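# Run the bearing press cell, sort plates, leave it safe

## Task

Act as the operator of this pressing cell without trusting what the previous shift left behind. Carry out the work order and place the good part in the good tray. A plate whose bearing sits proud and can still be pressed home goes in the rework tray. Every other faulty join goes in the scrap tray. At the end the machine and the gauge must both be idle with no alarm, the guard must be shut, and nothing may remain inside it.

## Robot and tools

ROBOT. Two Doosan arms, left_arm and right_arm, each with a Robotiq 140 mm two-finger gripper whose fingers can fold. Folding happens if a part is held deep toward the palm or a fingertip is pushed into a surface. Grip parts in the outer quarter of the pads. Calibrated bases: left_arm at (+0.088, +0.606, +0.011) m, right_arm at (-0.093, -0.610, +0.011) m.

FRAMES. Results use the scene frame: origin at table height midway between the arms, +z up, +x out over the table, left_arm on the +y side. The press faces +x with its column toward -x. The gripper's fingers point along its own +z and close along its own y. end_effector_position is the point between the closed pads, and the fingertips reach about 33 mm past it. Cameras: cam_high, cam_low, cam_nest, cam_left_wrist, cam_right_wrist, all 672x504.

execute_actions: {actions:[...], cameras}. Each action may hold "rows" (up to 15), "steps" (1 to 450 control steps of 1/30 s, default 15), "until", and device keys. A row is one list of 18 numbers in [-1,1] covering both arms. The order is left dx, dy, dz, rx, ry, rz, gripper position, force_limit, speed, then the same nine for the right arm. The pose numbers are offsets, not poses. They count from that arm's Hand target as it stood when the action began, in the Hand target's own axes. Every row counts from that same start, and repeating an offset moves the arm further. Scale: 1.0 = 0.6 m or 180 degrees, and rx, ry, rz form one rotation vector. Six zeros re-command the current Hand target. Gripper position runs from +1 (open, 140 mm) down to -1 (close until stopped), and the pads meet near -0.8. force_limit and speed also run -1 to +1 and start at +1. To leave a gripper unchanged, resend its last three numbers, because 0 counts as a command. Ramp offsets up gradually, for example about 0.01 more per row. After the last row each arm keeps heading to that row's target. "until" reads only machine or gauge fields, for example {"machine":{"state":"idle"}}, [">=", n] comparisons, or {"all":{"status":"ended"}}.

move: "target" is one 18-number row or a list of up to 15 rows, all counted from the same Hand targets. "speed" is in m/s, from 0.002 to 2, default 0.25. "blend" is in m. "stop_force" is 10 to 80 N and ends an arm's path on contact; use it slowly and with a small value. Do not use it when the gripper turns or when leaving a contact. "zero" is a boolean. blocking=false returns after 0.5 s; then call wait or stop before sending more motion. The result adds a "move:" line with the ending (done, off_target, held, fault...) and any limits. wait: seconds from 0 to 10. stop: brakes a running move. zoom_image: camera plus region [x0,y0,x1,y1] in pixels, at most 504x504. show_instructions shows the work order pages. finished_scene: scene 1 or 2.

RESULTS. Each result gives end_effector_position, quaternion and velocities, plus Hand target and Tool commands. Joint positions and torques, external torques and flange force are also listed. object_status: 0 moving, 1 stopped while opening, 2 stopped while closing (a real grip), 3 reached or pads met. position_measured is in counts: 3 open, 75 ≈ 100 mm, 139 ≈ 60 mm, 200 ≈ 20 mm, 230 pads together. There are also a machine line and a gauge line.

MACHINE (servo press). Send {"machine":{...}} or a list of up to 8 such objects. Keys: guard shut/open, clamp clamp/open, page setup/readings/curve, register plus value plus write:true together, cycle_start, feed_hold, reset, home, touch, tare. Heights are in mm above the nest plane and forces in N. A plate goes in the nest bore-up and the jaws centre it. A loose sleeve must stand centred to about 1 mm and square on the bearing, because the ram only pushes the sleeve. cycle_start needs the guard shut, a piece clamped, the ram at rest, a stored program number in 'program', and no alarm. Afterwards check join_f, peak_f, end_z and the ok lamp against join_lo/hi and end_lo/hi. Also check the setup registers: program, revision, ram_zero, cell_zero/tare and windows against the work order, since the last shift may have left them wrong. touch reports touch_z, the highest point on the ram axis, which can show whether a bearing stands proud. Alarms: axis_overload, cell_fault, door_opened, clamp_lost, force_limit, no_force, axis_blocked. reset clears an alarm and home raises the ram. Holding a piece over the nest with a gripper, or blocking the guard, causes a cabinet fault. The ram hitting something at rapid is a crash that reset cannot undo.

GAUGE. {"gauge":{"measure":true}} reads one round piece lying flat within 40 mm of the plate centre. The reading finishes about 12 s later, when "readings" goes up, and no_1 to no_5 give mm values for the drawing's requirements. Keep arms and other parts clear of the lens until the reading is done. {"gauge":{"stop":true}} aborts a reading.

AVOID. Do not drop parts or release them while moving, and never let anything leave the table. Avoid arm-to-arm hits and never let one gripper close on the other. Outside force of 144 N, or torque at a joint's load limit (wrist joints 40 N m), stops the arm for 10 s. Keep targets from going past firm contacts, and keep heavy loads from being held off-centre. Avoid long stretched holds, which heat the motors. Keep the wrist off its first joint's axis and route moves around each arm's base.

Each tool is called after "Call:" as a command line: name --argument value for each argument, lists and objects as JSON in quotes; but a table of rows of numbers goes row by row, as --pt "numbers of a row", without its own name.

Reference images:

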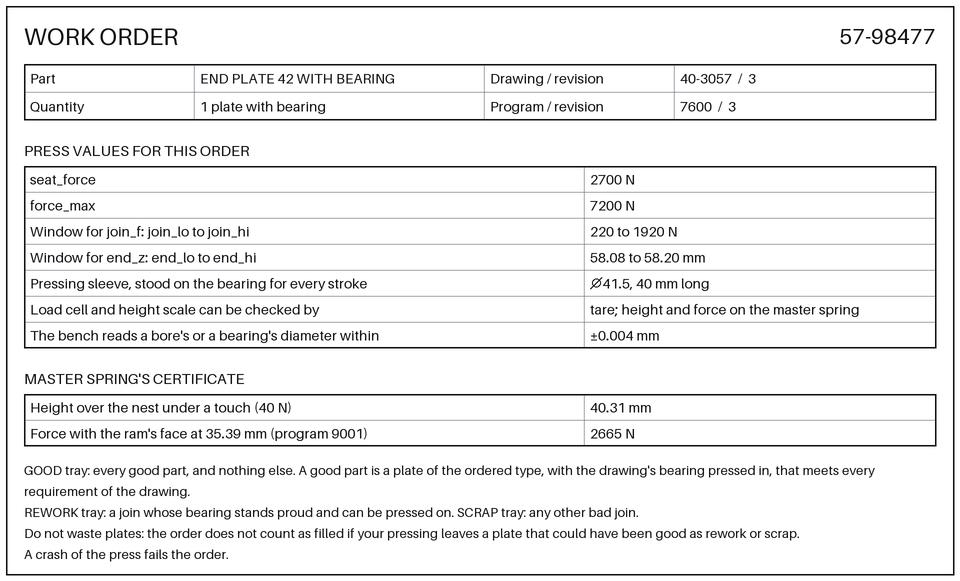

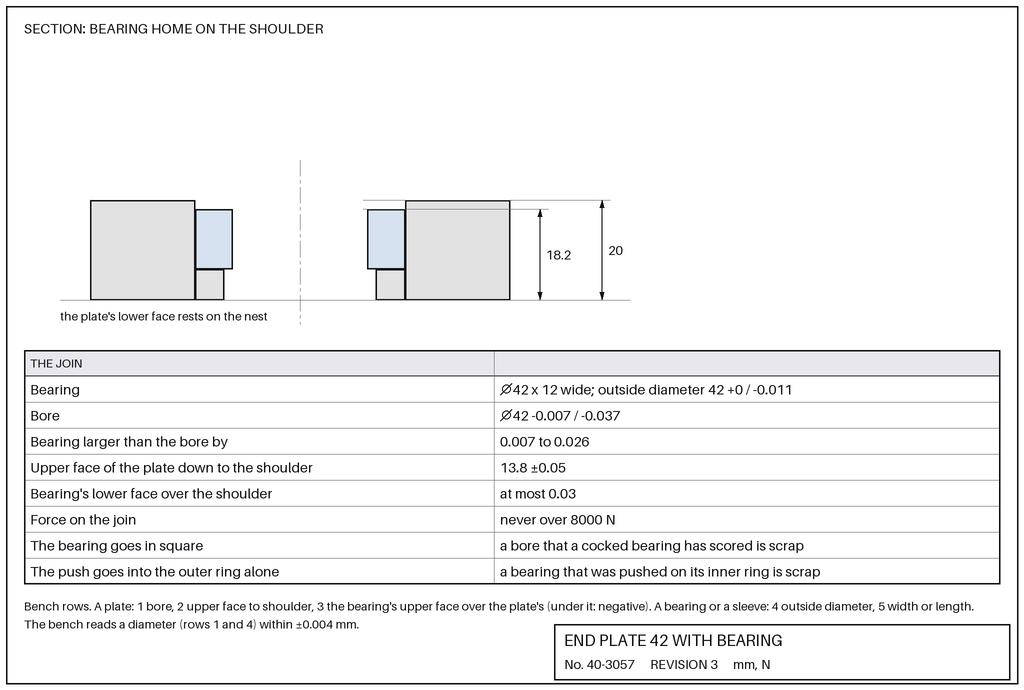

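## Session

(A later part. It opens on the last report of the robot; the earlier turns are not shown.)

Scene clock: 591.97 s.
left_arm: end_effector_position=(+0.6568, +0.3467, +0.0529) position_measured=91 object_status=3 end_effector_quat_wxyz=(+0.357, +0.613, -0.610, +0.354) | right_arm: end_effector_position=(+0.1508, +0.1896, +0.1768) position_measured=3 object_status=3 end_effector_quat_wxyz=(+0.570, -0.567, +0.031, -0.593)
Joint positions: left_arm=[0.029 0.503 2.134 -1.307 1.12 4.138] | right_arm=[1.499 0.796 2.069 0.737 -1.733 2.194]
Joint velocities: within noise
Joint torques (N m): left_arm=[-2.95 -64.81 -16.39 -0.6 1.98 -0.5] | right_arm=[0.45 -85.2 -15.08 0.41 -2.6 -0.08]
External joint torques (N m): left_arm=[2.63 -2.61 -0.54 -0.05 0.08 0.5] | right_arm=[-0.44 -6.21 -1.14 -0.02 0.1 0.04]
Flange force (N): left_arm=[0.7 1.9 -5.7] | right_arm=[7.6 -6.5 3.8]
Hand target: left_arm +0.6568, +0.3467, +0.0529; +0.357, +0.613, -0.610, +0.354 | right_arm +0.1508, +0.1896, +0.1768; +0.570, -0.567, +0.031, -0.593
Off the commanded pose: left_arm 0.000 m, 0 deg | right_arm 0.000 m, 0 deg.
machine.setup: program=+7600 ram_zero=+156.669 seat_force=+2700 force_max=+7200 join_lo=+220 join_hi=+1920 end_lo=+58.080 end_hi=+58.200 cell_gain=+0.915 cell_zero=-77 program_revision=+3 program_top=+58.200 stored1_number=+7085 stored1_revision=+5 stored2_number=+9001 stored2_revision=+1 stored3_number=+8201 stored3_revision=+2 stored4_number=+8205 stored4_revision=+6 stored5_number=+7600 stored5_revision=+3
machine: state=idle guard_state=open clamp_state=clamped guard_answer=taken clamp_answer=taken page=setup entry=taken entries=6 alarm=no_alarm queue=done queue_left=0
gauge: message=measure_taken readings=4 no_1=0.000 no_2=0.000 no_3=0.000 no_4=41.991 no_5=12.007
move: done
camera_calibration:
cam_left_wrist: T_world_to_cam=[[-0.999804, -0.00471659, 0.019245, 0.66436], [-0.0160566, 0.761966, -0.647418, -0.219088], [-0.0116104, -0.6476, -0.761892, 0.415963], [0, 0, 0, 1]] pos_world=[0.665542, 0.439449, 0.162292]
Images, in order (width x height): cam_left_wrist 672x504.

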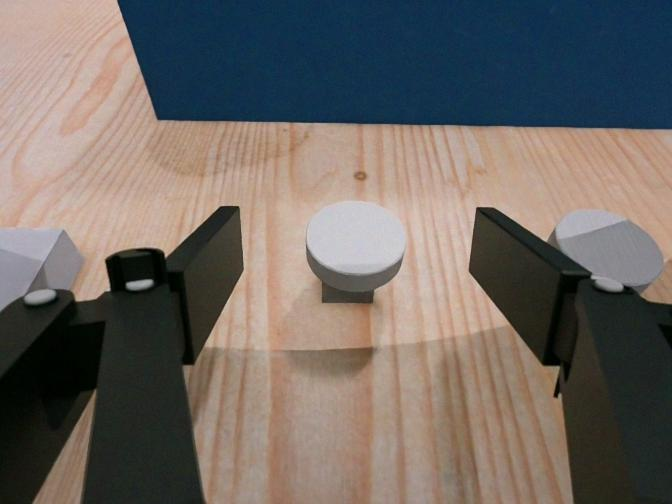

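Call:
execute_actions --actions '[{"rows":[[0,0,0,0,0,0,-1,-0.2,-1,0,0,0,0,0,0,1,1,1]],"steps":85}]' --cameras '[]'

Call:
move --pt "0.0722 0 -0.0417 0 0 0 -1 -0.2 -1 0 0 0 0 0 0 1 1 1" --pt "0.3855 0.0965 0.0353 0 0 0 -1 -0.2 -1 0 0 0 0 0 0 1 1 1" --pt "0.4463 0.0970 0.3563 0 0 0 -1 -0.2 -1 0 0 0 0 0 0 1 1 1" --speed '[0.06,0.2,0.12]' --cameras '[]'

Scene clock: 595.20 s.
left_arm: end_effector_position=(+0.6568, +0.3467, +0.0529) position_measured=170 object_status=2 end_effector_quat_wxyz=(+0.357, +0.613, -0.610, +0.354) | right_arm: end_effector_position=(+0.1508, +0.1896, +0.1768) position_measured=3 object_status=3 end_effector_quat_wxyz=(+0.570, -0.567, +0.031, -0.593)
Joint positions: left_arm=[0.029 0.503 2.134 -1.307 1.12 4.138] | right_arm=[1.499 0.796 2.069 0.737 -1.733 2.194]
Joint velocities: within noise
Joint torques (N m): left_arm=[-4.63 -63.06 -15.53 -0.3 1.62 -0.42] | right_arm=[0.64 -85.43 -15.13 0.32 -2.63 -0.04]
External joint torques (N m): left_arm=[4.74 -4.36 -1.36 -0.34 0.45 0.42] | right_arm=[-0.62 -5.95 -1.13 0.06 0.13 0.01]
Flange force (N): left_arm=[1.7 1.8 -10.4] | right_arm=[7.3 -6.1 3.9]
Hand target: left_arm +0.6568, +0.3467, +0.0529; +0.357, +0.613, -0.610, +0.354 | right_arm +0.1508, +0.1896, +0.1768; +0.570, -0.567, +0.031, -0.593
Off the commanded pose: left_arm 0.000 m, 0 deg | right_arm 0.000 m, 0 deg.
machine.setup: program=+7600 ram_zero=+156.669 seat_force=+2700 force_max=+7200 join_lo=+220 join_hi=+1920 end_lo=+58.080 end_hi=+58.200 cell_gain=+0.915 cell_zero=-77 program_revision=+3 program_top=+58.200 stored1_number=+7085 stored1_revision=+5 stored2_number=+9001 stored2_revision=+1 stored3_number=+8201 stored3_revision=+2 stored4_number=+8205 stored4_revision=+6 stored5_number=+7600 stored5_revision=+3
machine: state=idle guard_state=open clamp_state=clamped guard_answer=taken clamp_answer=taken page=setup entry=taken entries=6 alarm=no_alarm queue=done queue_left=0
gauge: message=measure_taken readings=4 no_1=0.000 no_2=0.000 no_3=0.000 no_4=41.991 no_5=12.007
No camera images: "cameras" was empty.

Scene clock: 599.20 s.
left_arm: end_effector_position=(+0.5997, +0.0284, +0.1801) position_measured=170 object_status=2 end_effector_quat_wxyz=(+0.357, +0.613, -0.610, +0.354) | right_arm: end_effector_position=(+0.1508, +0.1896, +0.1768) position_measured=3 object_status=3 end_effector_quat_wxyz=(+0.570, -0.567, +0.031, -0.593)
Joint positions: left_arm=[-0.534 0.332 2.049 -1.568 0.821 3.789] | right_arm=[1.499 0.796 2.069 0.737 -1.733 2.194]
Joint velocities: within noise
Joint torques (N m): left_arm=[-3.26 -59.97 -27.13 -1.58 1.6 -0.48] | right_arm=[0.53 -85.64 -15.02 0.39 -2.49 -0.11]
External joint torques (N m): left_arm=[3.07 -1.75 -0.37 0.15 -0.1 0.48] | right_arm=[-0.55 -5.12 -0.99 -0.02 0 0.08]
Flange force (N): left_arm=[-1.3 -1.3 -5.4] | right_arm=[6.3 -5.0 3.3]
Hand target: left_arm +0.5997, +0.0284, +0.1801; +0.357, +0.613, -0.610, +0.354 | right_arm +0.1508, +0.1896, +0.1768; +0.570, -0.567, +0.031, -0.593
Off the commanded pose: left_arm 0.000 m, 0 deg | right_arm 0.000 m, 0 deg.
machine.setup: program=+7600 ram_zero=+156.669 seat_force=+2700 force_max=+7200 join_lo=+220 join_hi=+1920 end_lo=+58.080 end_hi=+58.200 cell_gain=+0.915 cell_zero=-77 program_revision=+3 program_top=+58.200 stored1_number=+7085 stored1_revision=+5 stored2_number=+9001 stored2_revision=+1 stored3_number=+8201 stored3_revision=+2 stored4_number=+8205 stored4_revision=+6 stored5_number=+7600 stored5_revision=+3
machine: state=idle guard_state=open clamp_state=clamped guard_answer=taken clamp_answer=taken page=setup entry=taken entries=6 alarm=no_alarm queue=done queue_left=0
gauge: message=measure_taken readings=4 no_1=0.000 no_2=0.000 no_3=0.000 no_4=41.991 no_5=12.007
move: done
No camera images: "cameras" was empty.

Call:
move --target '[-0.0052,0.0002,0.0064,0,0,0,-1,-0.2,-1,0,0,0,0,0,0,1,1,1]' --speed 0.02 --cameras '[]'

Call:
move --target '[-0.0145,0,0.0083,0,0,0,-1,-0.2,-1,0,0,0,0,0,0,1,1,1]' --speed 0.005 --stop_force 18 --cameras '["cam_left_wrist"]'

Call:
execute_actions --actions '[{"rows":[[0,0,0,0,0,0,0.3,0.1,-1,0,0,0,0,0,0,1,1,1]],"steps":60}]' --cameras '["cam_left_wrist","cam_low"]'

Call:
zoom_image --camera "cam_low" --region '[430, 170, 530, 230]'

Call:
zoom_image --camera "cam_left_wrist" --region '[270, 180, 450, 420]'

Scene clock: 600.33 s.
left_arm: end_effector_position=(+0.5995, +0.0266, +0.1755) position_measured=170 object_status=2 end_effector_quat_wxyz=(+0.357, +0.613, -0.610, +0.354) | right_arm: end_effector_position=(+0.1508, +0.1896, +0.1768) position_measured=3 object_status=3 end_effector_quat_wxyz=(+0.570, -0.567, +0.031, -0.593)
Joint positions: left_arm=[-0.536 0.339 2.05 -1.578 0.819 3.801] | right_arm=[1.499 0.796 2.069 0.737 -1.733 2.194]
Joint velocities: within noise
Joint torques (N m): left_arm=[-3.02 -59.42 -27.05 -1.45 1.66 -0.65] | right_arm=[0.92 -85.05 -15.11 0.3 -2.63 -0.03]
External joint torques (N m): left_arm=[3.16 -2.6 -0.21 0.02 -0.15 0.65] | right_arm=[-0.89 -6.3 -0.94 0.08 0.11 -0.01]
Flange force (N): left_arm=[-1.3 0.2 -6.2] | right_arm=[8.3 -6.1 4.1]
Hand target: left_arm +0.5995, +0.0266, +0.1755; +0.357, +0.613, -0.610, +0.354 | right_arm +0.1508, +0.1896, +0.1768; +0.570, -0.567, +0.031, -0.593
Off the commanded pose: left_arm 0.000 m, 0 deg | right_arm 0.000 m, 0 deg.
machine.setup: program=+7600 ram_zero=+156.669 seat_force=+2700 force_max=+7200 join_lo=+220 join_hi=+1920 end_lo=+58.080 end_hi=+58.200 cell_gain=+0.915 cell_zero=-77 program_revision=+3 program_top=+58.200 stored1_number=+7085 stored1_revision=+5 stored2_number=+9001 stored2_revision=+1 stored3_number=+8201 stored3_revision=+2 stored4_number=+8205 stored4_revision=+6 stored5_number=+7600 stored5_revision=+3
machine: state=idle guard_state=open clamp_state=clamped guard_answer=taken clamp_answer=taken page=setup entry=taken entries=6 alarm=no_alarm queue=done queue_left=0
gauge: message=measure_taken readings=4 no_1=0.000 no_2=0.000 no_3=0.000 no_4=41.991 no_5=12.007
move: done
No camera images: "cameras" was empty.

Scene clock: 602.00 s.
left_arm: end_effector_position=(+0.5996, +0.0265, +0.1703) position_measured=170 object_status=2 end_effector_quat_wxyz=(+0.357, +0.613, -0.610, +0.354) | right_arm: end_effector_position=(+0.1508, +0.1896, +0.1768) position_measured=3 object_status=3 end_effector_quat_wxyz=(+0.570, -0.567, +0.031, -0.593)
Joint positions: left_arm=[-0.536 0.346 2.053 -1.588 0.819 3.815] | right_arm=[1.499 0.796 2.069 0.737 -1.733 2.194]
Joint velocities: within noise
Joint torques (N m): left_arm=[-9.16 -41.95 -19.38 0.65 -1.43 -0.63] | right_arm=[0.76 -85.35 -15.2 0.42 -2.56 -0.11]
External joint torques (N m): left_arm=[9.37 -20.56 -7.52 -2.09 2.96 0.63] | right_arm=[-0.73 -6.19 -1.01 -0.04 0.05 0.08]
Flange force (N): left_arm=[12.8 2.3 -30.7] | right_arm=[8.0 -6.0 3.9]
Hand target: left_arm +0.5996, +0.0265, +0.1703; +0.357, +0.613, -0.610, +0.354 (not the last commanded pose) | right_arm +0.1508, +0.1896, +0.1768; +0.570, -0.567, +0.031, -0.593
Off the commanded pose: left_arm 0.005 m, 0 deg | right_arm 0.000 m, 0 deg.
machine.setup: program=+7600 ram_zero=+156.669 seat_force=+2700 force_max=+7200 join_lo=+220 join_hi=+1920 end_lo=+58.080 end_hi=+58.200 cell_gain=+0.915 cell_zero=-77 program_revision=+3 program_top=+58.200 stored1_number=+7085 stored1_revision=+5 stored2_number=+9001 stored2_revision=+1 stored3_number=+8201 stored3_revision=+2 stored4_number=+8205 stored4_revision=+6 stored5_number=+7600 stored5_revision=+3
machine: state=idle guard_state=open clamp_state=clamped guard_answer=taken clamp_answer=taken page=setup entry=taken entries=6 alarm=no_alarm queue=done queue_left=0
gauge: message=measure_taken readings=4 no_1=0.000 no_2=0.000 no_3=0.000 no_4=41.991 no_5=12.007
move: contact (left_arm)
camera_calibration:
cam_left_wrist: T_world_to_cam=[[-0.999808, -0.00476791, 0.0190289, 0.603473], [-0.0159574, 0.761873, -0.647529, 0.099899], [-0.0114103, -0.647708, -0.761803, 0.297173], [0, 0, 0, 1]] pos_world=[0.608342, 0.119248, 0.279591]
Images, in order (width x height): cam_left_wrist 672x504.

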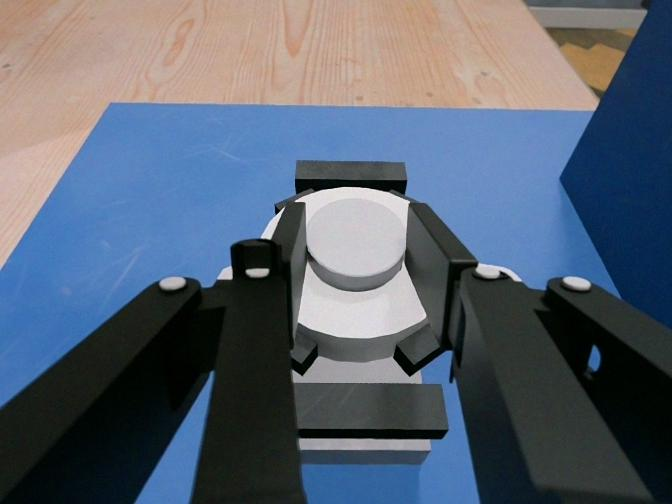

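Scene clock: 604.20 s.
left_arm: end_effector_position=(+0.5996, +0.0265, +0.1703) position_measured=91 object_status=3 end_effector_quat_wxyz=(+0.357, +0.613, -0.610, +0.354) | right_arm: end_effector_position=(+0.1508, +0.1896, +0.1768) position_measured=3 object_status=3 end_effector_quat_wxyz=(+0.570, -0.567, +0.031, -0.593)
Joint positions: left_arm=[-0.536 0.346 2.053 -1.588 0.819 3.815] | right_arm=[1.499 0.796 2.069 0.737 -1.733 2.194]
Joint velocities: within noise
Joint torques (N m): left_arm=[-2.67 -58.74 -26.16 -1.36 1.52 -0.44] | right_arm=[0.72 -85.22 -15.18 0.36 -2.56 -0.07]
External joint torques (N m): left_arm=[2.38 -3.75 -0.74 -0.09 0.02 0.44] | right_arm=[-0.72 -5.72 -0.89 0.01 0.06 0.03]
Flange force (N): left_arm=[1.1 1.1 -6.5] | right_arm=[7.5 -5.5 3.6]
Hand target: left_arm +0.5996, +0.0265, +0.1703; +0.357, +0.613, -0.610, +0.354 | right_arm +0.1508, +0.1896, +0.1768; +0.570, -0.567, +0.031, -0.593
Off the commanded pose: left_arm 0.000 m, 0 deg | right_arm 0.000 m, 0 deg.
machine.setup: program=+7600 ram_zero=+156.669 seat_force=+2700 force_max=+7200 join_lo=+220 join_hi=+1920 end_lo=+58.080 end_hi=+58.200 cell_gain=+0.915 cell_zero=-77 program_revision=+3 program_top=+58.200 stored1_number=+7085 stored1_revision=+5 stored2_number=+9001 stored2_revision=+1 stored3_number=+8201 stored3_revision=+2 stored4_number=+8205 stored4_revision=+6 stored5_number=+7600 stored5_revision=+3
machine: state=idle guard_state=open clamp_state=clamped guard_answer=taken clamp_answer=taken page=setup entry=taken entries=6 alarm=no_alarm queue=done queue_left=0
gauge: message=measure_taken readings=4 no_1=0.000 no_2=0.000 no_3=0.000 no_4=41.991 no_5=12.007
camera_calibration:
cam_left_wrist: T_world_to_cam=[[-0.999808, -0.00476825, 0.0190285, 0.603473], [-0.0159565, 0.761923, -0.647472, 0.0998765], [-0.011411, -0.647651, -0.761852, 0.297181], [0, 0, 0, 1]] pos_world=[0.608342, 0.119249, 0.279592]
Images, in order (width x height): cam_low 672x504, cam_left_wrist 672x504.

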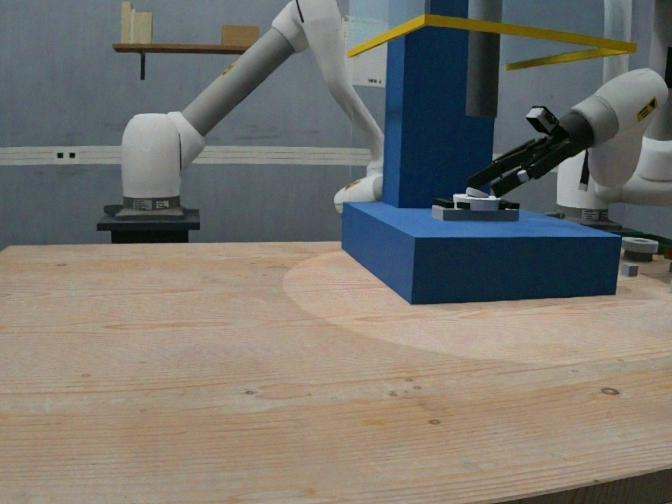

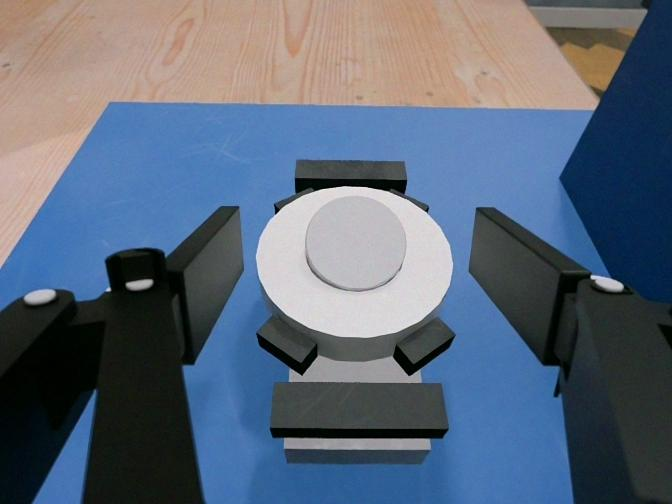

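Scaled by 5.040.

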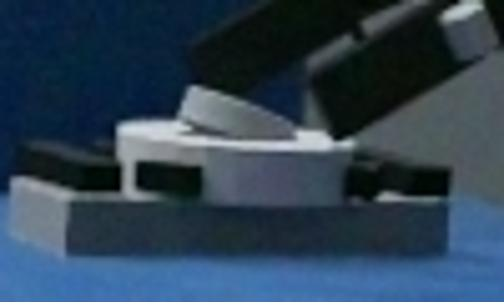

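Scaled by 2.100.

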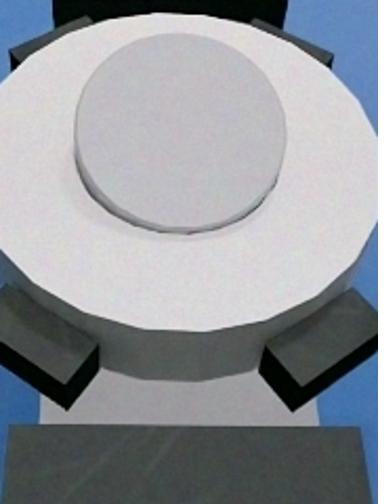

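Call:
execute_actions --actions '[{"rows":[[0,0,0,0,0,0,-1,-0.2,-1,0,0,0,0,0,0,1,1,1]],"steps":85}]' --cameras '[]'

Call:
move --pt "0.0433 0 -0.025 0 0 0 -1 -0.2 -1 0 0 0 0 0 0 1 1 1" --pt "-0.053 0 -0.3274 0 0 0 -1 -0.2 -1 0 0 0 0 0 0 1 1 1" --pt "-0.363 -0.0972 -0.4053 0 0 0 -1 -0.2 -1 0 0 0 0 0 0 1 1 1" --pt "-0.4263 -0.0972 -0.369 0 0 0 -1 -0.2 -1 0 0 0 0 0 0 1 1 1" --speed '[0.05,0.2,0.2,0.06]' --cameras '[]'

Call:
move --target '[-0.0217,0,0.0125,0,0,0,-1,-0.2,-1,0,0,0,0,0,0,1,1,1]' --speed 0.01 --stop_force 14 --cameras '[]'

Call:
execute_actions --actions '[{"rows":[[0.0007,0,-0.0004,0,0,0,-1,-0.2,-1,0,0,0,0,0,0,1,1,1]],"steps":15},{"rows":[[0,0,0,0,0,0,0.3,0.1,-1,0,0,0,0,0,0,1,1,1]],"steps":60}]' --cameras '["cam_left_wrist"]'

Call:
zoom_image --camera "cam_left_wrist" --region '[295, 190, 415, 310]'

Scene clock: 607.57 s.
left_arm: end_effector_position=(+0.5996, +0.0265, +0.1703) position_measured=169 object_status=2 end_effector_quat_wxyz=(+0.357, +0.613, -0.610, +0.354) | right_arm: end_effector_position=(+0.1508, +0.1896, +0.1768) position_measured=3 object_status=3 end_effector_quat_wxyz=(+0.570, -0.567, +0.031, -0.593)
Joint positions: left_arm=[-0.536 0.346 2.053 -1.588 0.819 3.815] | right_arm=[1.499 0.796 2.069 0.737 -1.733 2.194]
Joint velocities: within noise
Joint torques (N m): left_arm=[-5.87 -45.83 -16.34 1.54 -0.86 -0.79] | right_arm=[1.14 -85.29 -15.04 0.36 -2.63 -0.03]
External joint torques (N m): left_arm=[5.78 -16.49 -10.53 -2.99 2.41 0.79] | right_arm=[-1.14 -5.75 -1.11 0.02 0.14 0]
Flange force (N): left_arm=[13.5 -2.2 -17.8] | right_arm=[7.4 -5.3 4.4]
Hand target: left_arm +0.5996, +0.0265, +0.1703; +0.357, +0.613, -0.610, +0.354 | right_arm +0.1508, +0.1896, +0.1768; +0.570, -0.567, +0.031, -0.593
Off the commanded pose: left_arm 0.000 m, 0 deg | right_arm 0.000 m, 0 deg.
machine.setup: program=+7600 ram_zero=+156.669 seat_force=+2700 force_max=+7200 join_lo=+220 join_hi=+1920 end_lo=+58.080 end_hi=+58.200 cell_gain=+0.915 cell_zero=-77 program_revision=+3 program_top=+58.200 stored1_number=+7085 stored1_revision=+5 stored2_number=+9001 stored2_revision=+1 stored3_number=+8201 stored3_revision=+2 stored4_number=+8205 stored4_revision=+6 stored5_number=+7600 stored5_revision=+3
machine: state=idle guard_state=open clamp_state=clamped guard_answer=taken clamp_answer=taken page=setup entry=taken entries=6 alarm=no_alarm queue=done queue_left=0
gauge: message=measure_taken readings=4 no_1=0.000 no_2=0.000 no_3=0.000 no_4=41.991 no_5=12.007
No camera images: "cameras" was empty.

Scene clock: 611.40 s.
left_arm: end_effector_position=(+0.6569, +0.3456, +0.0574) position_measured=169 object_status=2 end_effector_quat_wxyz=(+0.357, +0.613, -0.610, +0.354) | right_arm: end_effector_position=(+0.1508, +0.1896, +0.1768) position_measured=3 object_status=3 end_effector_quat_wxyz=(+0.570, -0.567, +0.031, -0.593)
Joint positions: left_arm=[0.028 0.495 2.133 -1.305 1.121 4.129] | right_arm=[1.499 0.796 2.069 0.737 -1.733 2.194]
Joint velocities: within noise
Joint torques (N m): left_arm=[-2.26 -62.15 -15.78 -0.31 0.95 -0.31] | right_arm=[1.05 -85.59 -15.24 0.3 -2.57 -0.01]
External joint torques (N m): left_arm=[1.96 -5.1 -1.5 -0.35 1.12 0.31] | right_arm=[-1.01 -6.14 -1.09 0.09 0.06 -0.02]
Flange force (N): left_arm=[5.4 2.1 -7.5] | right_arm=[7.9 -5.9 4.2]
Hand target: left_arm +0.6569, +0.3456, +0.0573; +0.357, +0.613, -0.610, +0.354 | right_arm +0.1508, +0.1896, +0.1768; +0.570, -0.567, +0.031, -0.593
Off the commanded pose: left_arm 0.000 m, 0 deg | right_arm 0.000 m, 0 deg.
machine.setup: program=+7600 ram_zero=+156.669 seat_force=+2700 force_max=+7200 join_lo=+220 join_hi=+1920 end_lo=+58.080 end_hi=+58.200 cell_gain=+0.915 cell_zero=-77 program_revision=+3 program_top=+58.200 stored1_number=+7085 stored1_revision=+5 stored2_number=+9001 stored2_revision=+1 stored3_number=+8201 stored3_revision=+2 stored4_number=+8205 stored4_revision=+6 stored5_number=+7600 stored5_revision=+3
machine: state=idle guard_state=open clamp_state=clamped guard_answer=taken clamp_answer=taken page=setup entry=taken entries=6 alarm=no_alarm queue=done queue_left=0
gauge: message=measure_taken readings=4 no_1=0.000 no_2=0.000 no_3=0.000 no_4=41.991 no_5=12.007
move: done
No camera images: "cameras" was empty.

Scene clock: 612.47 s.
left_arm: end_effector_position=(+0.6569, +0.3455, +0.0527) position_measured=169 object_status=2 end_effector_quat_wxyz=(+0.357, +0.613, -0.610, +0.354) | right_arm: end_effector_position=(+0.1508, +0.1896, +0.1768) position_measured=3 object_status=3 end_effector_quat_wxyz=(+0.570, -0.567, +0.031, -0.593)
Joint positions: left_arm=[0.027 0.503 2.134 -1.309 1.119 4.139] | right_arm=[1.499 0.796 2.069 0.737 -1.733 2.194]
Joint velocities: within noise
Joint torques (N m): left_arm=[-4.53 -54.54 -10.78 2.21 -1.74 -0.52] | right_arm=[0.95 -85.29 -14.99 0.4 -2.52 -0.08]
External joint torques (N m): left_arm=[4.29 -12.48 -6.07 -2.87 3.8 0.52] | right_arm=[-0.94 -5.71 -1.08 -0.02 0.02 0.05]
Flange force (N): left_arm=[14.3 0.7 -15.8] | right_arm=[7.3 -5.3 4.1]
Hand target: left_arm +0.6569, +0.3456, +0.0528; +0.357, +0.613, -0.610, +0.354 (not the last commanded pose) | right_arm +0.1508, +0.1896, +0.1768; +0.570, -0.567, +0.031, -0.593
Off the commanded pose: left_arm 0.010 m, 0 deg | right_arm 0.000 m, 0 deg.
machine.setup: program=+7600 ram_zero=+156.669 seat_force=+2700 force_max=+7200 join_lo=+220 join_hi=+1920 end_lo=+58.080 end_hi=+58.200 cell_gain=+0.915 cell_zero=-77 program_revision=+3 program_top=+58.200 stored1_number=+7085 stored1_revision=+5 stored2_number=+9001 stored2_revision=+1 stored3_number=+8201 stored3_revision=+2 stored4_number=+8205 stored4_revision=+6 stored5_number=+7600 stored5_revision=+3
machine: state=idle guard_state=open clamp_state=clamped guard_answer=taken clamp_answer=taken page=setup entry=taken entries=6 alarm=no_alarm queue=done queue_left=0
gauge: message=measure_taken readings=4 no_1=0.000 no_2=0.000 no_3=0.000 no_4=41.991 no_5=12.007
move: contact (left_arm)
No camera images: "cameras" was empty.

Scene clock: 615.17 s.
left_arm: end_effector_position=(+0.6569, +0.3456, +0.0532) position_measured=91 object_status=3 end_effector_quat_wxyz=(+0.357, +0.613, -0.610, +0.354) | right_arm: end_effector_position=(+0.1508, +0.1896, +0.1768) position_measured=3 object_status=3 end_effector_quat_wxyz=(+0.570, -0.567, +0.031, -0.593)
Joint positions: left_arm=[0.027 0.502 2.134 -1.309 1.119 4.138] | right_arm=[1.499 0.796 2.069 0.737 -1.733 2.194]
Joint velocities: within noise
Joint torques (N m): left_arm=[-2.86 -64.4 -16.42 -0.61 2.03 -0.44] | right_arm=[0.68 -85.06 -15.28 0.37 -2.65 -0.01]
External joint torques (N m): left_arm=[2.72 -2.79 -0.47 -0.03 0.02 0.44] | right_arm=[-0.67 -5.89 -0.73 0 0.15 -0.02]
External joint torques at the end of the 1st action: left_arm=[2.36 -4.84 -2 -0.92 0.82 0.5] | right_arm=[-0.47 -5.76 -1.32 0.1 0.09 0.11]
Flange force (N): left_arm=[1.0 2.1 -6.0] | right_arm=[7.9 -5.8 3.6]
Flange force at the end of the 1st action (N): left_arm=[4.4 1.4 -6.6] | right_arm=[6.7 -6.0 3.7]
Hand target: left_arm +0.6569, +0.3456, +0.0532; +0.357, +0.613, -0.610, +0.354 | right_arm +0.1508, +0.1896, +0.1768; +0.570, -0.567, +0.031, -0.593
Off the commanded pose: left_arm 0.000 m, 0 deg | right_arm 0.000 m, 0 deg.
machine.setup: program=+7600 ram_zero=+156.669 seat_force=+2700 force_max=+7200 join_lo=+220 join_hi=+1920 end_lo=+58.080 end_hi=+58.200 cell_gain=+0.915 cell_zero=-77 program_revision=+3 program_top=+58.200 stored1_number=+7085 stored1_revision=+5 stored2_number=+9001 stored2_revision=+1 stored3_number=+8201 stored3_revision=+2 stored4_number=+8205 stored4_revision=+6 stored5_number=+7600 stored5_revision=+3
machine: state=idle guard_state=open clamp_state=clamped guard_answer=taken clamp_answer=taken page=setup entry=taken entries=6 alarm=no_alarm queue=done queue_left=0
gauge: message=measure_taken readings=4 no_1=0.000 no_2=0.000 no_3=0.000 no_4=41.991 no_5=12.007
camera_calibration:
cam_left_wrist: T_world_to_cam=[[-0.999809, -0.00483181, 0.018952, 0.66445], [-0.0159563, 0.761872, -0.647531, -0.217987], [-0.0113103, -0.647709, -0.761804, 0.415248], [0, 0, 0, 1]] pos_world=[0.665542, 0.438248, 0.162591]
Images, in order (width x height): cam_left_wrist 672x504.

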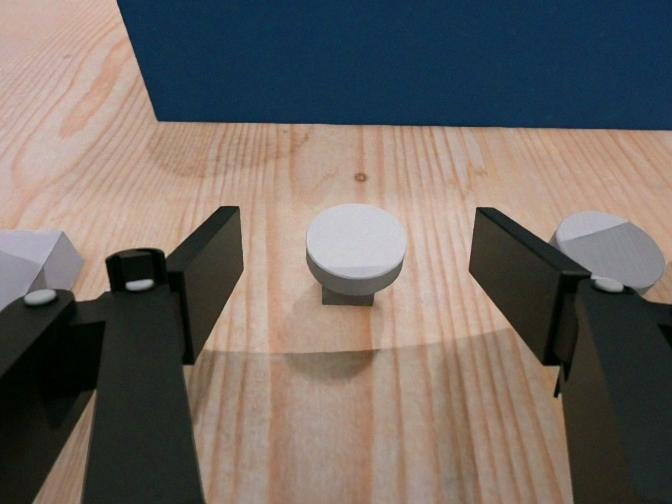

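Scaled by 4.200.

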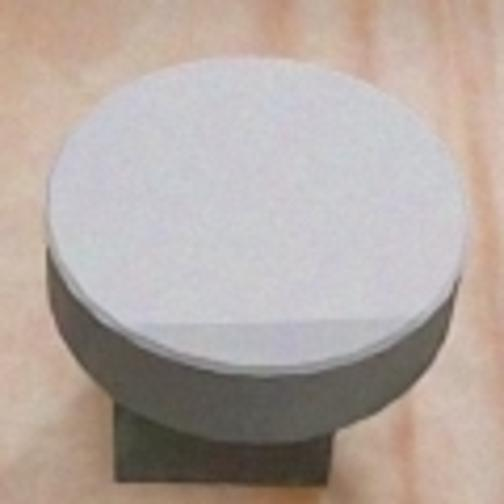

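Call:
move --target '[-0.0016,0,-0.0018,0,0,0,0.3,0.1,-1,0,0,0,0,0,0,1,1,1]' --speed 0.01 --cameras '["cam_left_wrist"]'

Call:
zoom_image --camera "cam_left_wrist" --region '[340, 185, 370, 215]'

Call:
zoom_image --camera "cam_left_wrist" --region '[340, 275, 370, 305]'

Scene clock: 618.10 s.
left_arm: end_effector_position=(+0.6569, +0.3469, +0.0529) position_measured=91 object_status=3 end_effector_quat_wxyz=(+0.357, +0.613, -0.610, +0.354) | right_arm: end_effector_position=(+0.1508, +0.1896, +0.1768) position_measured=3 object_status=3 end_effector_quat_wxyz=(+0.570, -0.567, +0.031, -0.593)
Joint positions: left_arm=[0.03 0.503 2.133 -1.307 1.12 4.138] | right_arm=[1.499 0.796 2.069 0.737 -1.733 2.194]
Joint velocities: within noise
Joint torques (N m): left_arm=[-3.14 -64.16 -16.51 -0.58 2.04 -0.35] | right_arm=[0.83 -85 -15.08 0.39 -2.59 -0.04]
External joint torques (N m): left_arm=[3.07 -3.66 -0.45 -0.07 0.02 0.35] | right_arm=[-0.82 -6.21 -1.15 -0.01 0.08 0]
Flange force (N): left_arm=[2.1 2.9 -7.3] | right_arm=[7.8 -6.1 4.2]
Hand target: left_arm +0.6569, +0.3470, +0.0529; +0.357, +0.613, -0.610, +0.354 | right_arm +0.1508, +0.1896, +0.1768; +0.570, -0.567, +0.031, -0.593
Off the commanded pose: left_arm 0.000 m, 0 deg | right_arm 0.000 m, 0 deg.
machine.setup: program=+7600 ram_zero=+156.669 seat_force=+2700 force_max=+7200 join_lo=+220 join_hi=+1920 end_lo=+58.080 end_hi=+58.200 cell_gain=+0.915 cell_zero=-77 program_revision=+3 program_top=+58.200 stored1_number=+7085 stored1_revision=+5 stored2_number=+9001 stored2_revision=+1 stored3_number=+8201 stored3_revision=+2 stored4_number=+8205 stored4_revision=+6 stored5_number=+7600 stored5_revision=+3
machine: state=idle guard_state=open clamp_state=clamped guard_answer=taken clamp_answer=taken page=setup entry=taken entries=6 alarm=no_alarm queue=done queue_left=0
gauge: message=measure_taken readings=4 no_1=0.000 no_2=0.000 no_3=0.000 no_4=41.991 no_5=12.007
move: done
camera_calibration:
cam_left_wrist: T_world_to_cam=[[-0.999809, -0.00483181, 0.018952, 0.664463], [-0.0159563, 0.761872, -0.647531, -0.219248], [-0.0113103, -0.647709, -0.761804, 0.415926], [0, 0, 0, 1]] pos_world=[0.665542, 0.439648, 0.162291]
Images, in order (width x height): cam_left_wrist 672x504.

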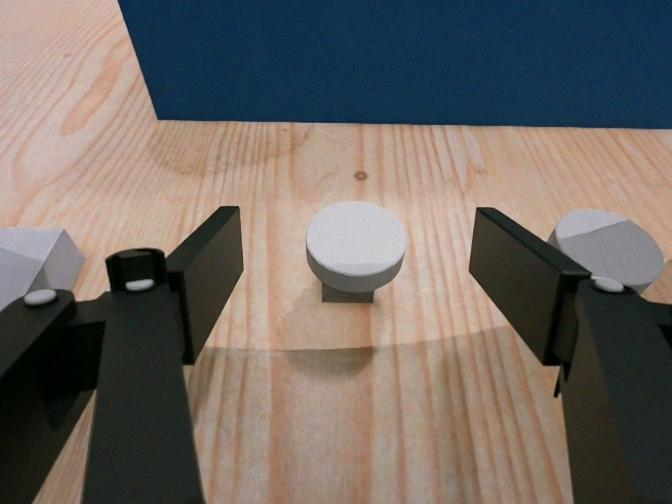

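Scaled by 16.800.

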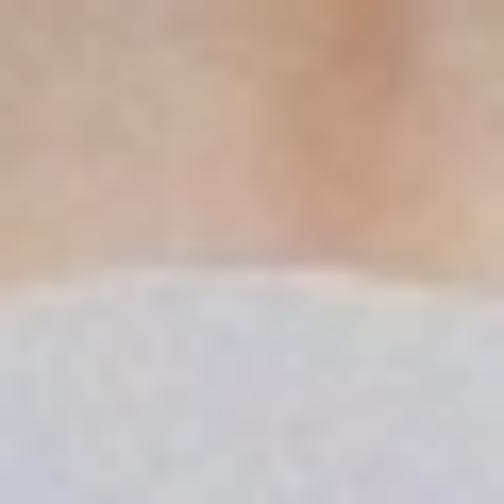

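Scaled by 16.800.

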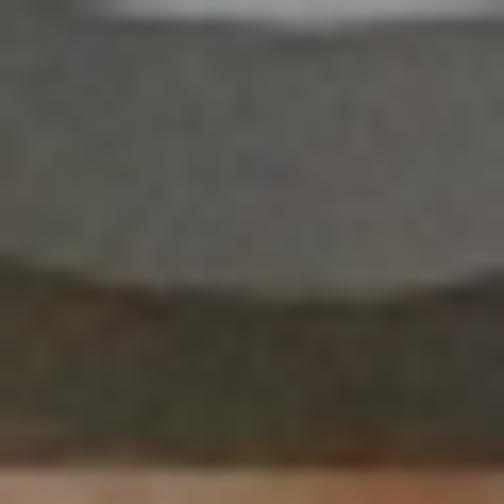

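Call:
execute_actions --actions '[{"rows":[[0,0,0,0,0,0,-1,-0.2,-1,0,0,0,0,0,0,1,1,1]],"steps":85}]' --cameras '[]'

Call:
move --pt "0.0722 0 -0.0417 0 0 0 -1 -0.2 -1 0 0 0 0 0 0 1 1 1" --pt "0.3855 0.0965 0.0353 0 0 0 -1 -0.2 -1 0 0 0 0 0 0 1 1 1" --pt "0.4463 0.0970 0.3563 0 0 0 -1 -0.2 -1 0 0 0 0 0 0 1 1 1" --speed '[0.06,0.2,0.12]' --cameras '[]'

Scene clock: 621.27 s.
left_arm: end_effector_position=(+0.6569, +0.3470, +0.0529) position_measured=170 object_status=2 end_effector_quat_wxyz=(+0.357, +0.613, -0.610, +0.354) | right_arm: end_effector_position=(+0.1508, +0.1896, +0.1768) position_measured=3 object_status=3 end_effector_quat_wxyz=(+0.570, -0.567, +0.031, -0.593)
Joint positions: left_arm=[0.03 0.503 2.133 -1.307 1.12 4.138] | right_arm=[1.499 0.796 2.069 0.737 -1.733 2.194]
Joint velocities: within noise
Joint torques (N m): left_arm=[-4.27 -62.51 -15.65 -0.28 1.58 -0.46] | right_arm=[1.05 -84.9 -15.31 0.34 -2.56 -0.04]
External joint torques (N m): left_arm=[4.09 -4.64 -1.23 -0.37 0.49 0.46] | right_arm=[-1.08 -5.87 -0.67 0.04 0.07 0]
Flange force (N): left_arm=[2.6 2.4 -9.6] | right_arm=[8.2 -5.3 3.8]
Hand target: left_arm +0.6569, +0.3470, +0.0529; +0.357, +0.613, -0.610, +0.354 | right_arm +0.1508, +0.1896, +0.1768; +0.570, -0.567, +0.031, -0.593
Off the commanded pose: left_arm 0.000 m, 0 deg | right_arm 0.000 m, 0 deg.
machine.setup: program=+7600 ram_zero=+156.669 seat_force=+2700 force_max=+7200 join_lo=+220 join_hi=+1920 end_lo=+58.080 end_hi=+58.200 cell_gain=+0.915 cell_zero=-77 program_revision=+3 program_top=+58.200 stored1_number=+7085 stored1_revision=+5 stored2_number=+9001 stored2_revision=+1 stored3_number=+8201 stored3_revision=+2 stored4_number=+8205 stored4_revision=+6 stored5_number=+7600 stored5_revision=+3
machine: state=idle guard_state=open clamp_state=clamped guard_answer=taken clamp_answer=taken page=setup entry=taken entries=6 alarm=no_alarm queue=done queue_left=0
gauge: message=measure_taken readings=4 no_1=0.000 no_2=0.000 no_3=0.000 no_4=41.991 no_5=12.007
No camera images: "cameras" was empty.

Scene clock: 625.27 s.
left_arm: end_effector_position=(+0.5998, +0.0287, +0.1802) position_measured=170 object_status=2 end_effector_quat_wxyz=(+0.357, +0.613, -0.610, +0.354) | right_arm: end_effector_position=(+0.1508, +0.1896, +0.1768) position_measured=3 object_status=3 end_effector_quat_wxyz=(+0.570, -0.567, +0.031, -0.593)
Joint positions: left_arm=[-0.533 0.331 2.049 -1.568 0.821 3.79] | right_arm=[1.499 0.796 2.069 0.737 -1.733 2.194]
Joint velocities: within noise
Joint torques (N m): left_arm=[-3.03 -59.79 -28.47 -1.53 1.73 -0.3] | right_arm=[0.39 -85.13 -15.07 0.34 -2.57 -0.08]
External joint torques (N m): left_arm=[2.97 -1.85 0.99 0.1 -0.24 0.3] | right_arm=[-0.4 -5.75 -0.96 0.04 0.07 0.05]
Flange force (N): left_arm=[-2.0 1.2 -6.1] | right_arm=[7.2 -6.0 3.3]
Hand target: left_arm +0.5998, +0.0286, +0.1801; +0.357, +0.613, -0.610, +0.354 | right_arm +0.1508, +0.1896, +0.1768; +0.570, -0.567, +0.031, -0.593
Off the commanded pose: left_arm 0.000 m, 0 deg | right_arm 0.000 m, 0 deg.
machine.setup: program=+7600 ram_zero=+156.669 seat_force=+2700 force_max=+7200 join_lo=+220 join_hi=+1920 end_lo=+58.080 end_hi=+58.200 cell_gain=+0.915 cell_zero=-77 program_revision=+3 program_top=+58.200 stored1_number=+7085 stored1_revision=+5 stored2_number=+9001 stored2_revision=+1 stored3_number=+8201 stored3_revision=+2 stored4_number=+8205 stored4_revision=+6 stored5_number=+7600 stored5_revision=+3
machine: state=idle guard_state=open clamp_state=clamped guard_answer=taken clamp_answer=taken page=setup entry=taken entries=6 alarm=no_alarm queue=done queue_left=0
gauge: message=measure_taken readings=4 no_1=0.000 no_2=0.000 no_3=0.000 no_4=41.991 no_5=12.007
move: done
No camera images: "cameras" was empty.

Call:
move --target '[-0.0049,0.0003,0.0068,0,0,0,-1,-0.2,-1,0,0,0,0,0,0,1,1,1]' --speed 0.02 --cameras '[]'

Call:
move --target '[-0.0145,0,0.0083,0,0,0,-1,-0.2,-1,0,0,0,0,0,0,1,1,1]' --speed 0.005 --stop_force 12 --cameras '["cam_left_wrist"]'

Call:
execute_actions --actions '[{"rows":[[0.0004,0,-0.0002,0,0,0,-1,-0.2,-1,0,0,0,0,0,0,1,1,1]],"steps":15},{"rows":[[0,0,0,0,0,0,0.3,0.1,-1,0,0,0,0,0,0,1,1,1]],"steps":60}]' --cameras '["cam_left_wrist","cam_low"]'

Call:
zoom_image --camera "cam_low" --region '[430, 170, 530, 230]'

Call:
zoom_image --camera "cam_left_wrist" --region '[270, 180, 450, 420]'

Scene clock: 626.27 s.
left_arm: end_effector_position=(+0.5996, +0.0265, +0.1756) position_measured=170 object_status=2 end_effector_quat_wxyz=(+0.357, +0.613, -0.610, +0.354) | right_arm: end_effector_position=(+0.1508, +0.1896, +0.1768) position_measured=3 object_status=3 end_effector_quat_wxyz=(+0.570, -0.567, +0.031, -0.593)
Joint positions: left_arm=[-0.536 0.339 2.05 -1.578 0.819 3.801] | right_arm=[1.499 0.796 2.069 0.737 -1.733 2.194]
Joint velocities: within noise
Joint torques (N m): left_arm=[-2.23 -60.21 -26.96 -1.37 1.67 -0.57] | right_arm=[0.37 -85.09 -15.13 0.37 -2.57 -0.04]
External joint torques (N m): left_arm=[1.89 -1.4 -0.18 -0.07 -0.15 0.57] | right_arm=[-0.34 -6.39 -1.07 0.01 0.06 0.01]
Flange force (N): left_arm=[-1.4 0.1 -3.2] | right_arm=[7.9 -6.8 3.6]
Hand target: left_arm +0.5996, +0.0265, +0.1756; +0.357, +0.613, -0.610, +0.354 | right_arm +0.1508, +0.1896, +0.1768; +0.570, -0.567, +0.031, -0.593
Off the commanded pose: left_arm 0.000 m, 0 deg | right_arm 0.000 m, 0 deg.
machine.setup: program=+7600 ram_zero=+156.669 seat_force=+2700 force_max=+7200 join_lo=+220 join_hi=+1920 end_lo=+58.080 end_hi=+58.200 cell_gain=+0.915 cell_zero=-77 program_revision=+3 program_top=+58.200 stored1_number=+7085 stored1_revision=+5 stored2_number=+9001 stored2_revision=+1 stored3_number=+8201 stored3_revision=+2 stored4_number=+8205 stored4_revision=+6 stored5_number=+7600 stored5_revision=+3
machine: state=idle guard_state=open clamp_state=clamped guard_answer=taken clamp_answer=taken page=setup entry=taken entries=6 alarm=no_alarm queue=done queue_left=0
gauge: message=measure_taken readings=4 no_1=0.000 no_2=0.000 no_3=0.000 no_4=41.991 no_5=12.007
move: done
No camera images: "cameras" was empty.

Scene clock: 627.90 s.
left_arm: end_effector_position=(+0.5996, +0.0265, +0.1706) position_measured=170 object_status=2 end_effector_quat_wxyz=(+0.357, +0.613, -0.610, +0.354) | right_arm: end_effector_position=(+0.1508, +0.1896, +0.1768) position_measured=3 object_status=3 end_effector_quat_wxyz=(+0.570, -0.567, +0.031, -0.593)
Joint positions: left_arm=[-0.537 0.345 2.053 -1.588 0.819 3.814] | right_arm=[1.499 0.796 2.069 0.737 -1.733 2.194]
Joint velocities: within noise
Joint torques (N m): left_arm=[-7.96 -48.06 -23.07 -0.5 -0.24 -0.59] | right_arm=[0.75 -85.09 -15.1 0.34 -2.6 -0.08]
External joint torques (N m): left_arm=[7.68 -13.73 -3.75 -0.96 1.78 0.59] | right_arm=[-0.76 -6.01 -1.07 0.04 0.1 0.05]
Flange force (N): left_arm=[6.5 2.0 -23.3] | right_arm=[7.6 -5.9 4.0]
Hand target: left_arm +0.5996, +0.0265, +0.1706; +0.357, +0.613, -0.610, +0.354 (not the last commanded pose) | right_arm +0.1508, +0.1896, +0.1768; +0.570, -0.567, +0.031, -0.593
Off the commanded pose: left_arm 0.005 m, 0 deg | right_arm 0.000 m, 0 deg.
machine.setup: program=+7600 ram_zero=+156.669 seat_force=+2700 force_max=+7200 join_lo=+220 join_hi=+1920 end_lo=+58.080 end_hi=+58.200 cell_gain=+0.915 cell_zero=-77 program_revision=+3 program_top=+58.200 stored1_number=+7085 stored1_revision=+5 stored2_number=+9001 stored2_revision=+1 stored3_number=+8201 stored3_revision=+2 stored4_number=+8205 stored4_revision=+6 stored5_number=+7600 stored5_revision=+3
machine: state=idle guard_state=open clamp_state=clamped guard_answer=taken clamp_answer=taken page=setup entry=taken entries=6 alarm=no_alarm queue=done queue_left=0
gauge: message=measure_taken readings=4 no_1=0.000 no_2=0.000 no_3=0.000 no_4=41.991 no_5=12.007
move: contact (left_arm)
camera_calibration:
cam_left_wrist: T_world_to_cam=[[-0.999811, -0.00496027, 0.0188019, 0.603556], [-0.0159585, 0.761779, -0.64764, 0.100136], [-0.0111104, -0.647818, -0.761714, 0.297207], [0, 0, 0, 1]] pos_world=[0.608342, 0.119248, 0.279891]
Images, in order (width x height): cam_left_wrist 672x504.

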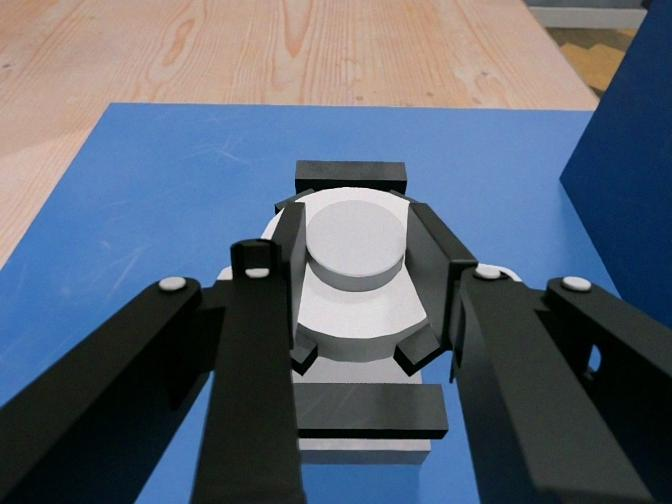

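Scene clock: 630.60 s.
left_arm: end_effector_position=(+0.5996, +0.0265, +0.1708) position_measured=91 object_status=3 end_effector_quat_wxyz=(+0.357, +0.613, -0.610, +0.354) | right_arm: end_effector_position=(+0.1508, +0.1896, +0.1768) position_measured=3 object_status=3 end_effector_quat_wxyz=(+0.570, -0.567, +0.031, -0.593)
Joint positions: left_arm=[-0.537 0.345 2.053 -1.587 0.819 3.814] | right_arm=[1.499 0.796 2.069 0.737 -1.733 2.194]
Joint velocities: within noise
Joint torques (N m): left_arm=[-2.47 -59.1 -26.27 -1.38 1.53 -0.43] | right_arm=[0.81 -85.08 -15.3 0.29 -2.56 -0.07]
External joint torques (N m): left_arm=[2.31 -2.8 -0.58 -0.06 -0.01 0.43] | right_arm=[-0.85 -5.77 -0.88 0.09 0.07 0.04]
External joint torques at the end of the 1st action: left_arm=[5.68 -9.25 -1.71 -0.38 1.25 0.53] | right_arm=[-0.9 -6.45 -1.1 0.05 0.04 0.01]
Flange force (N): left_arm=[0.2 0.3 -5.4] | right_arm=[7.6 -5.5 3.7]
Flange force at the end of the 1st action (N): left_arm=[3.2 2.0 -17.1] | right_arm=[8.3 -6.2 4.2]
Hand target: left_arm +0.5996, +0.0265, +0.1708; +0.357, +0.613, -0.610, +0.354 | right_arm +0.1508, +0.1896, +0.1768; +0.570, -0.567, +0.031, -0.593
Off the commanded pose: left_arm 0.000 m, 0 deg | right_arm 0.000 m, 0 deg.
machine.setup: program=+7600 ram_zero=+156.669 seat_force=+2700 force_max=+7200 join_lo=+220 join_hi=+1920 end_lo=+58.080 end_hi=+58.200 cell_gain=+0.915 cell_zero=-77 program_revision=+3 program_top=+58.200 stored1_number=+7085 stored1_revision=+5 stored2_number=+9001 stored2_revision=+1 stored3_number=+8201 stored3_revision=+2 stored4_number=+8205 stored4_revision=+6 stored5_number=+7600 stored5_revision=+3
machine: state=idle guard_state=open clamp_state=clamped guard_answer=taken clamp_answer=taken page=setup entry=taken entries=6 alarm=no_alarm queue=done queue_left=0
gauge: message=measure_taken readings=4 no_1=0.000 no_2=0.000 no_3=0.000 no_4=41.991 no_5=12.007
camera_calibration:
cam_left_wrist: T_world_to_cam=[[-0.999811, -0.00496027, 0.0188019, 0.60355], [-0.0159585, 0.761779, -0.64764, 0.10033], [-0.0111104, -0.647818, -0.761714, 0.297435], [0, 0, 0, 1]] pos_world=[0.608342, 0.119248, 0.280191]
Images, in order (width x height): cam_low 672x504, cam_left_wrist 672x504.

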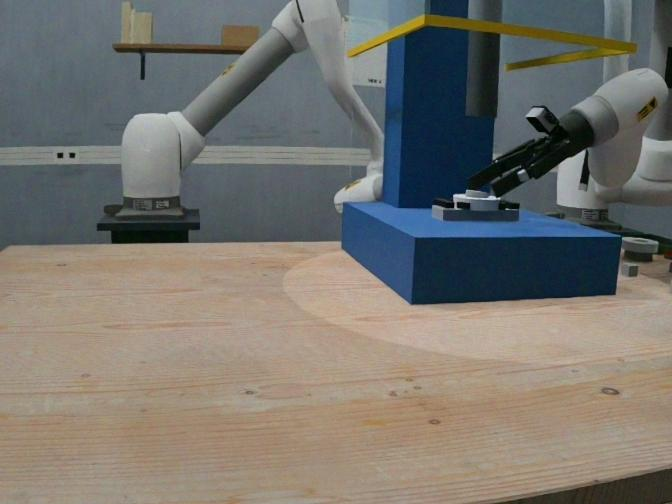

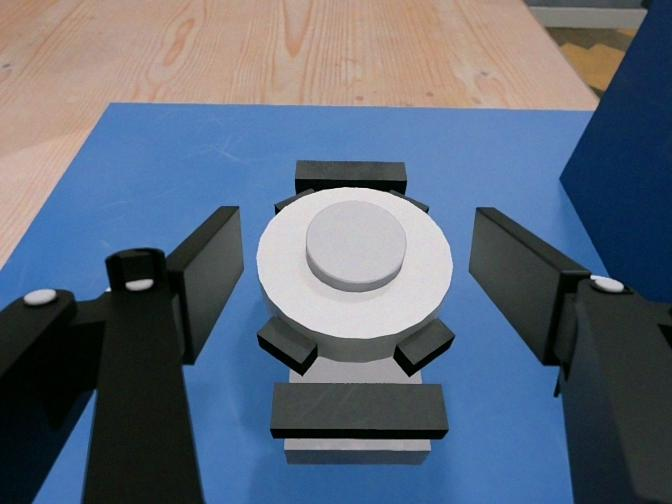

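Scaled by 5.040.

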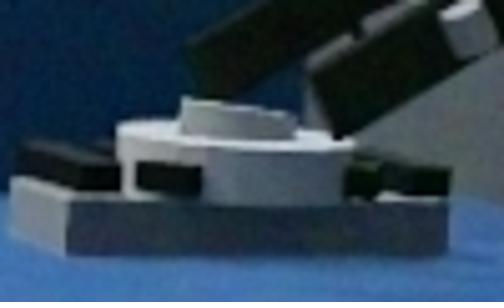

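Scaled by 2.100.

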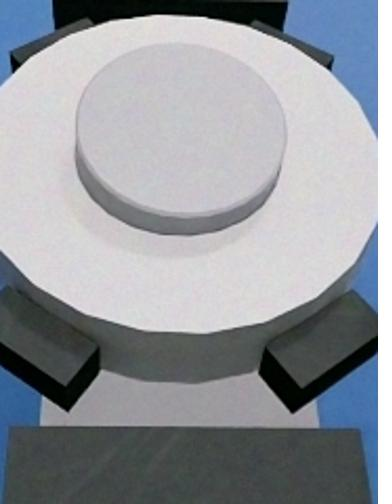

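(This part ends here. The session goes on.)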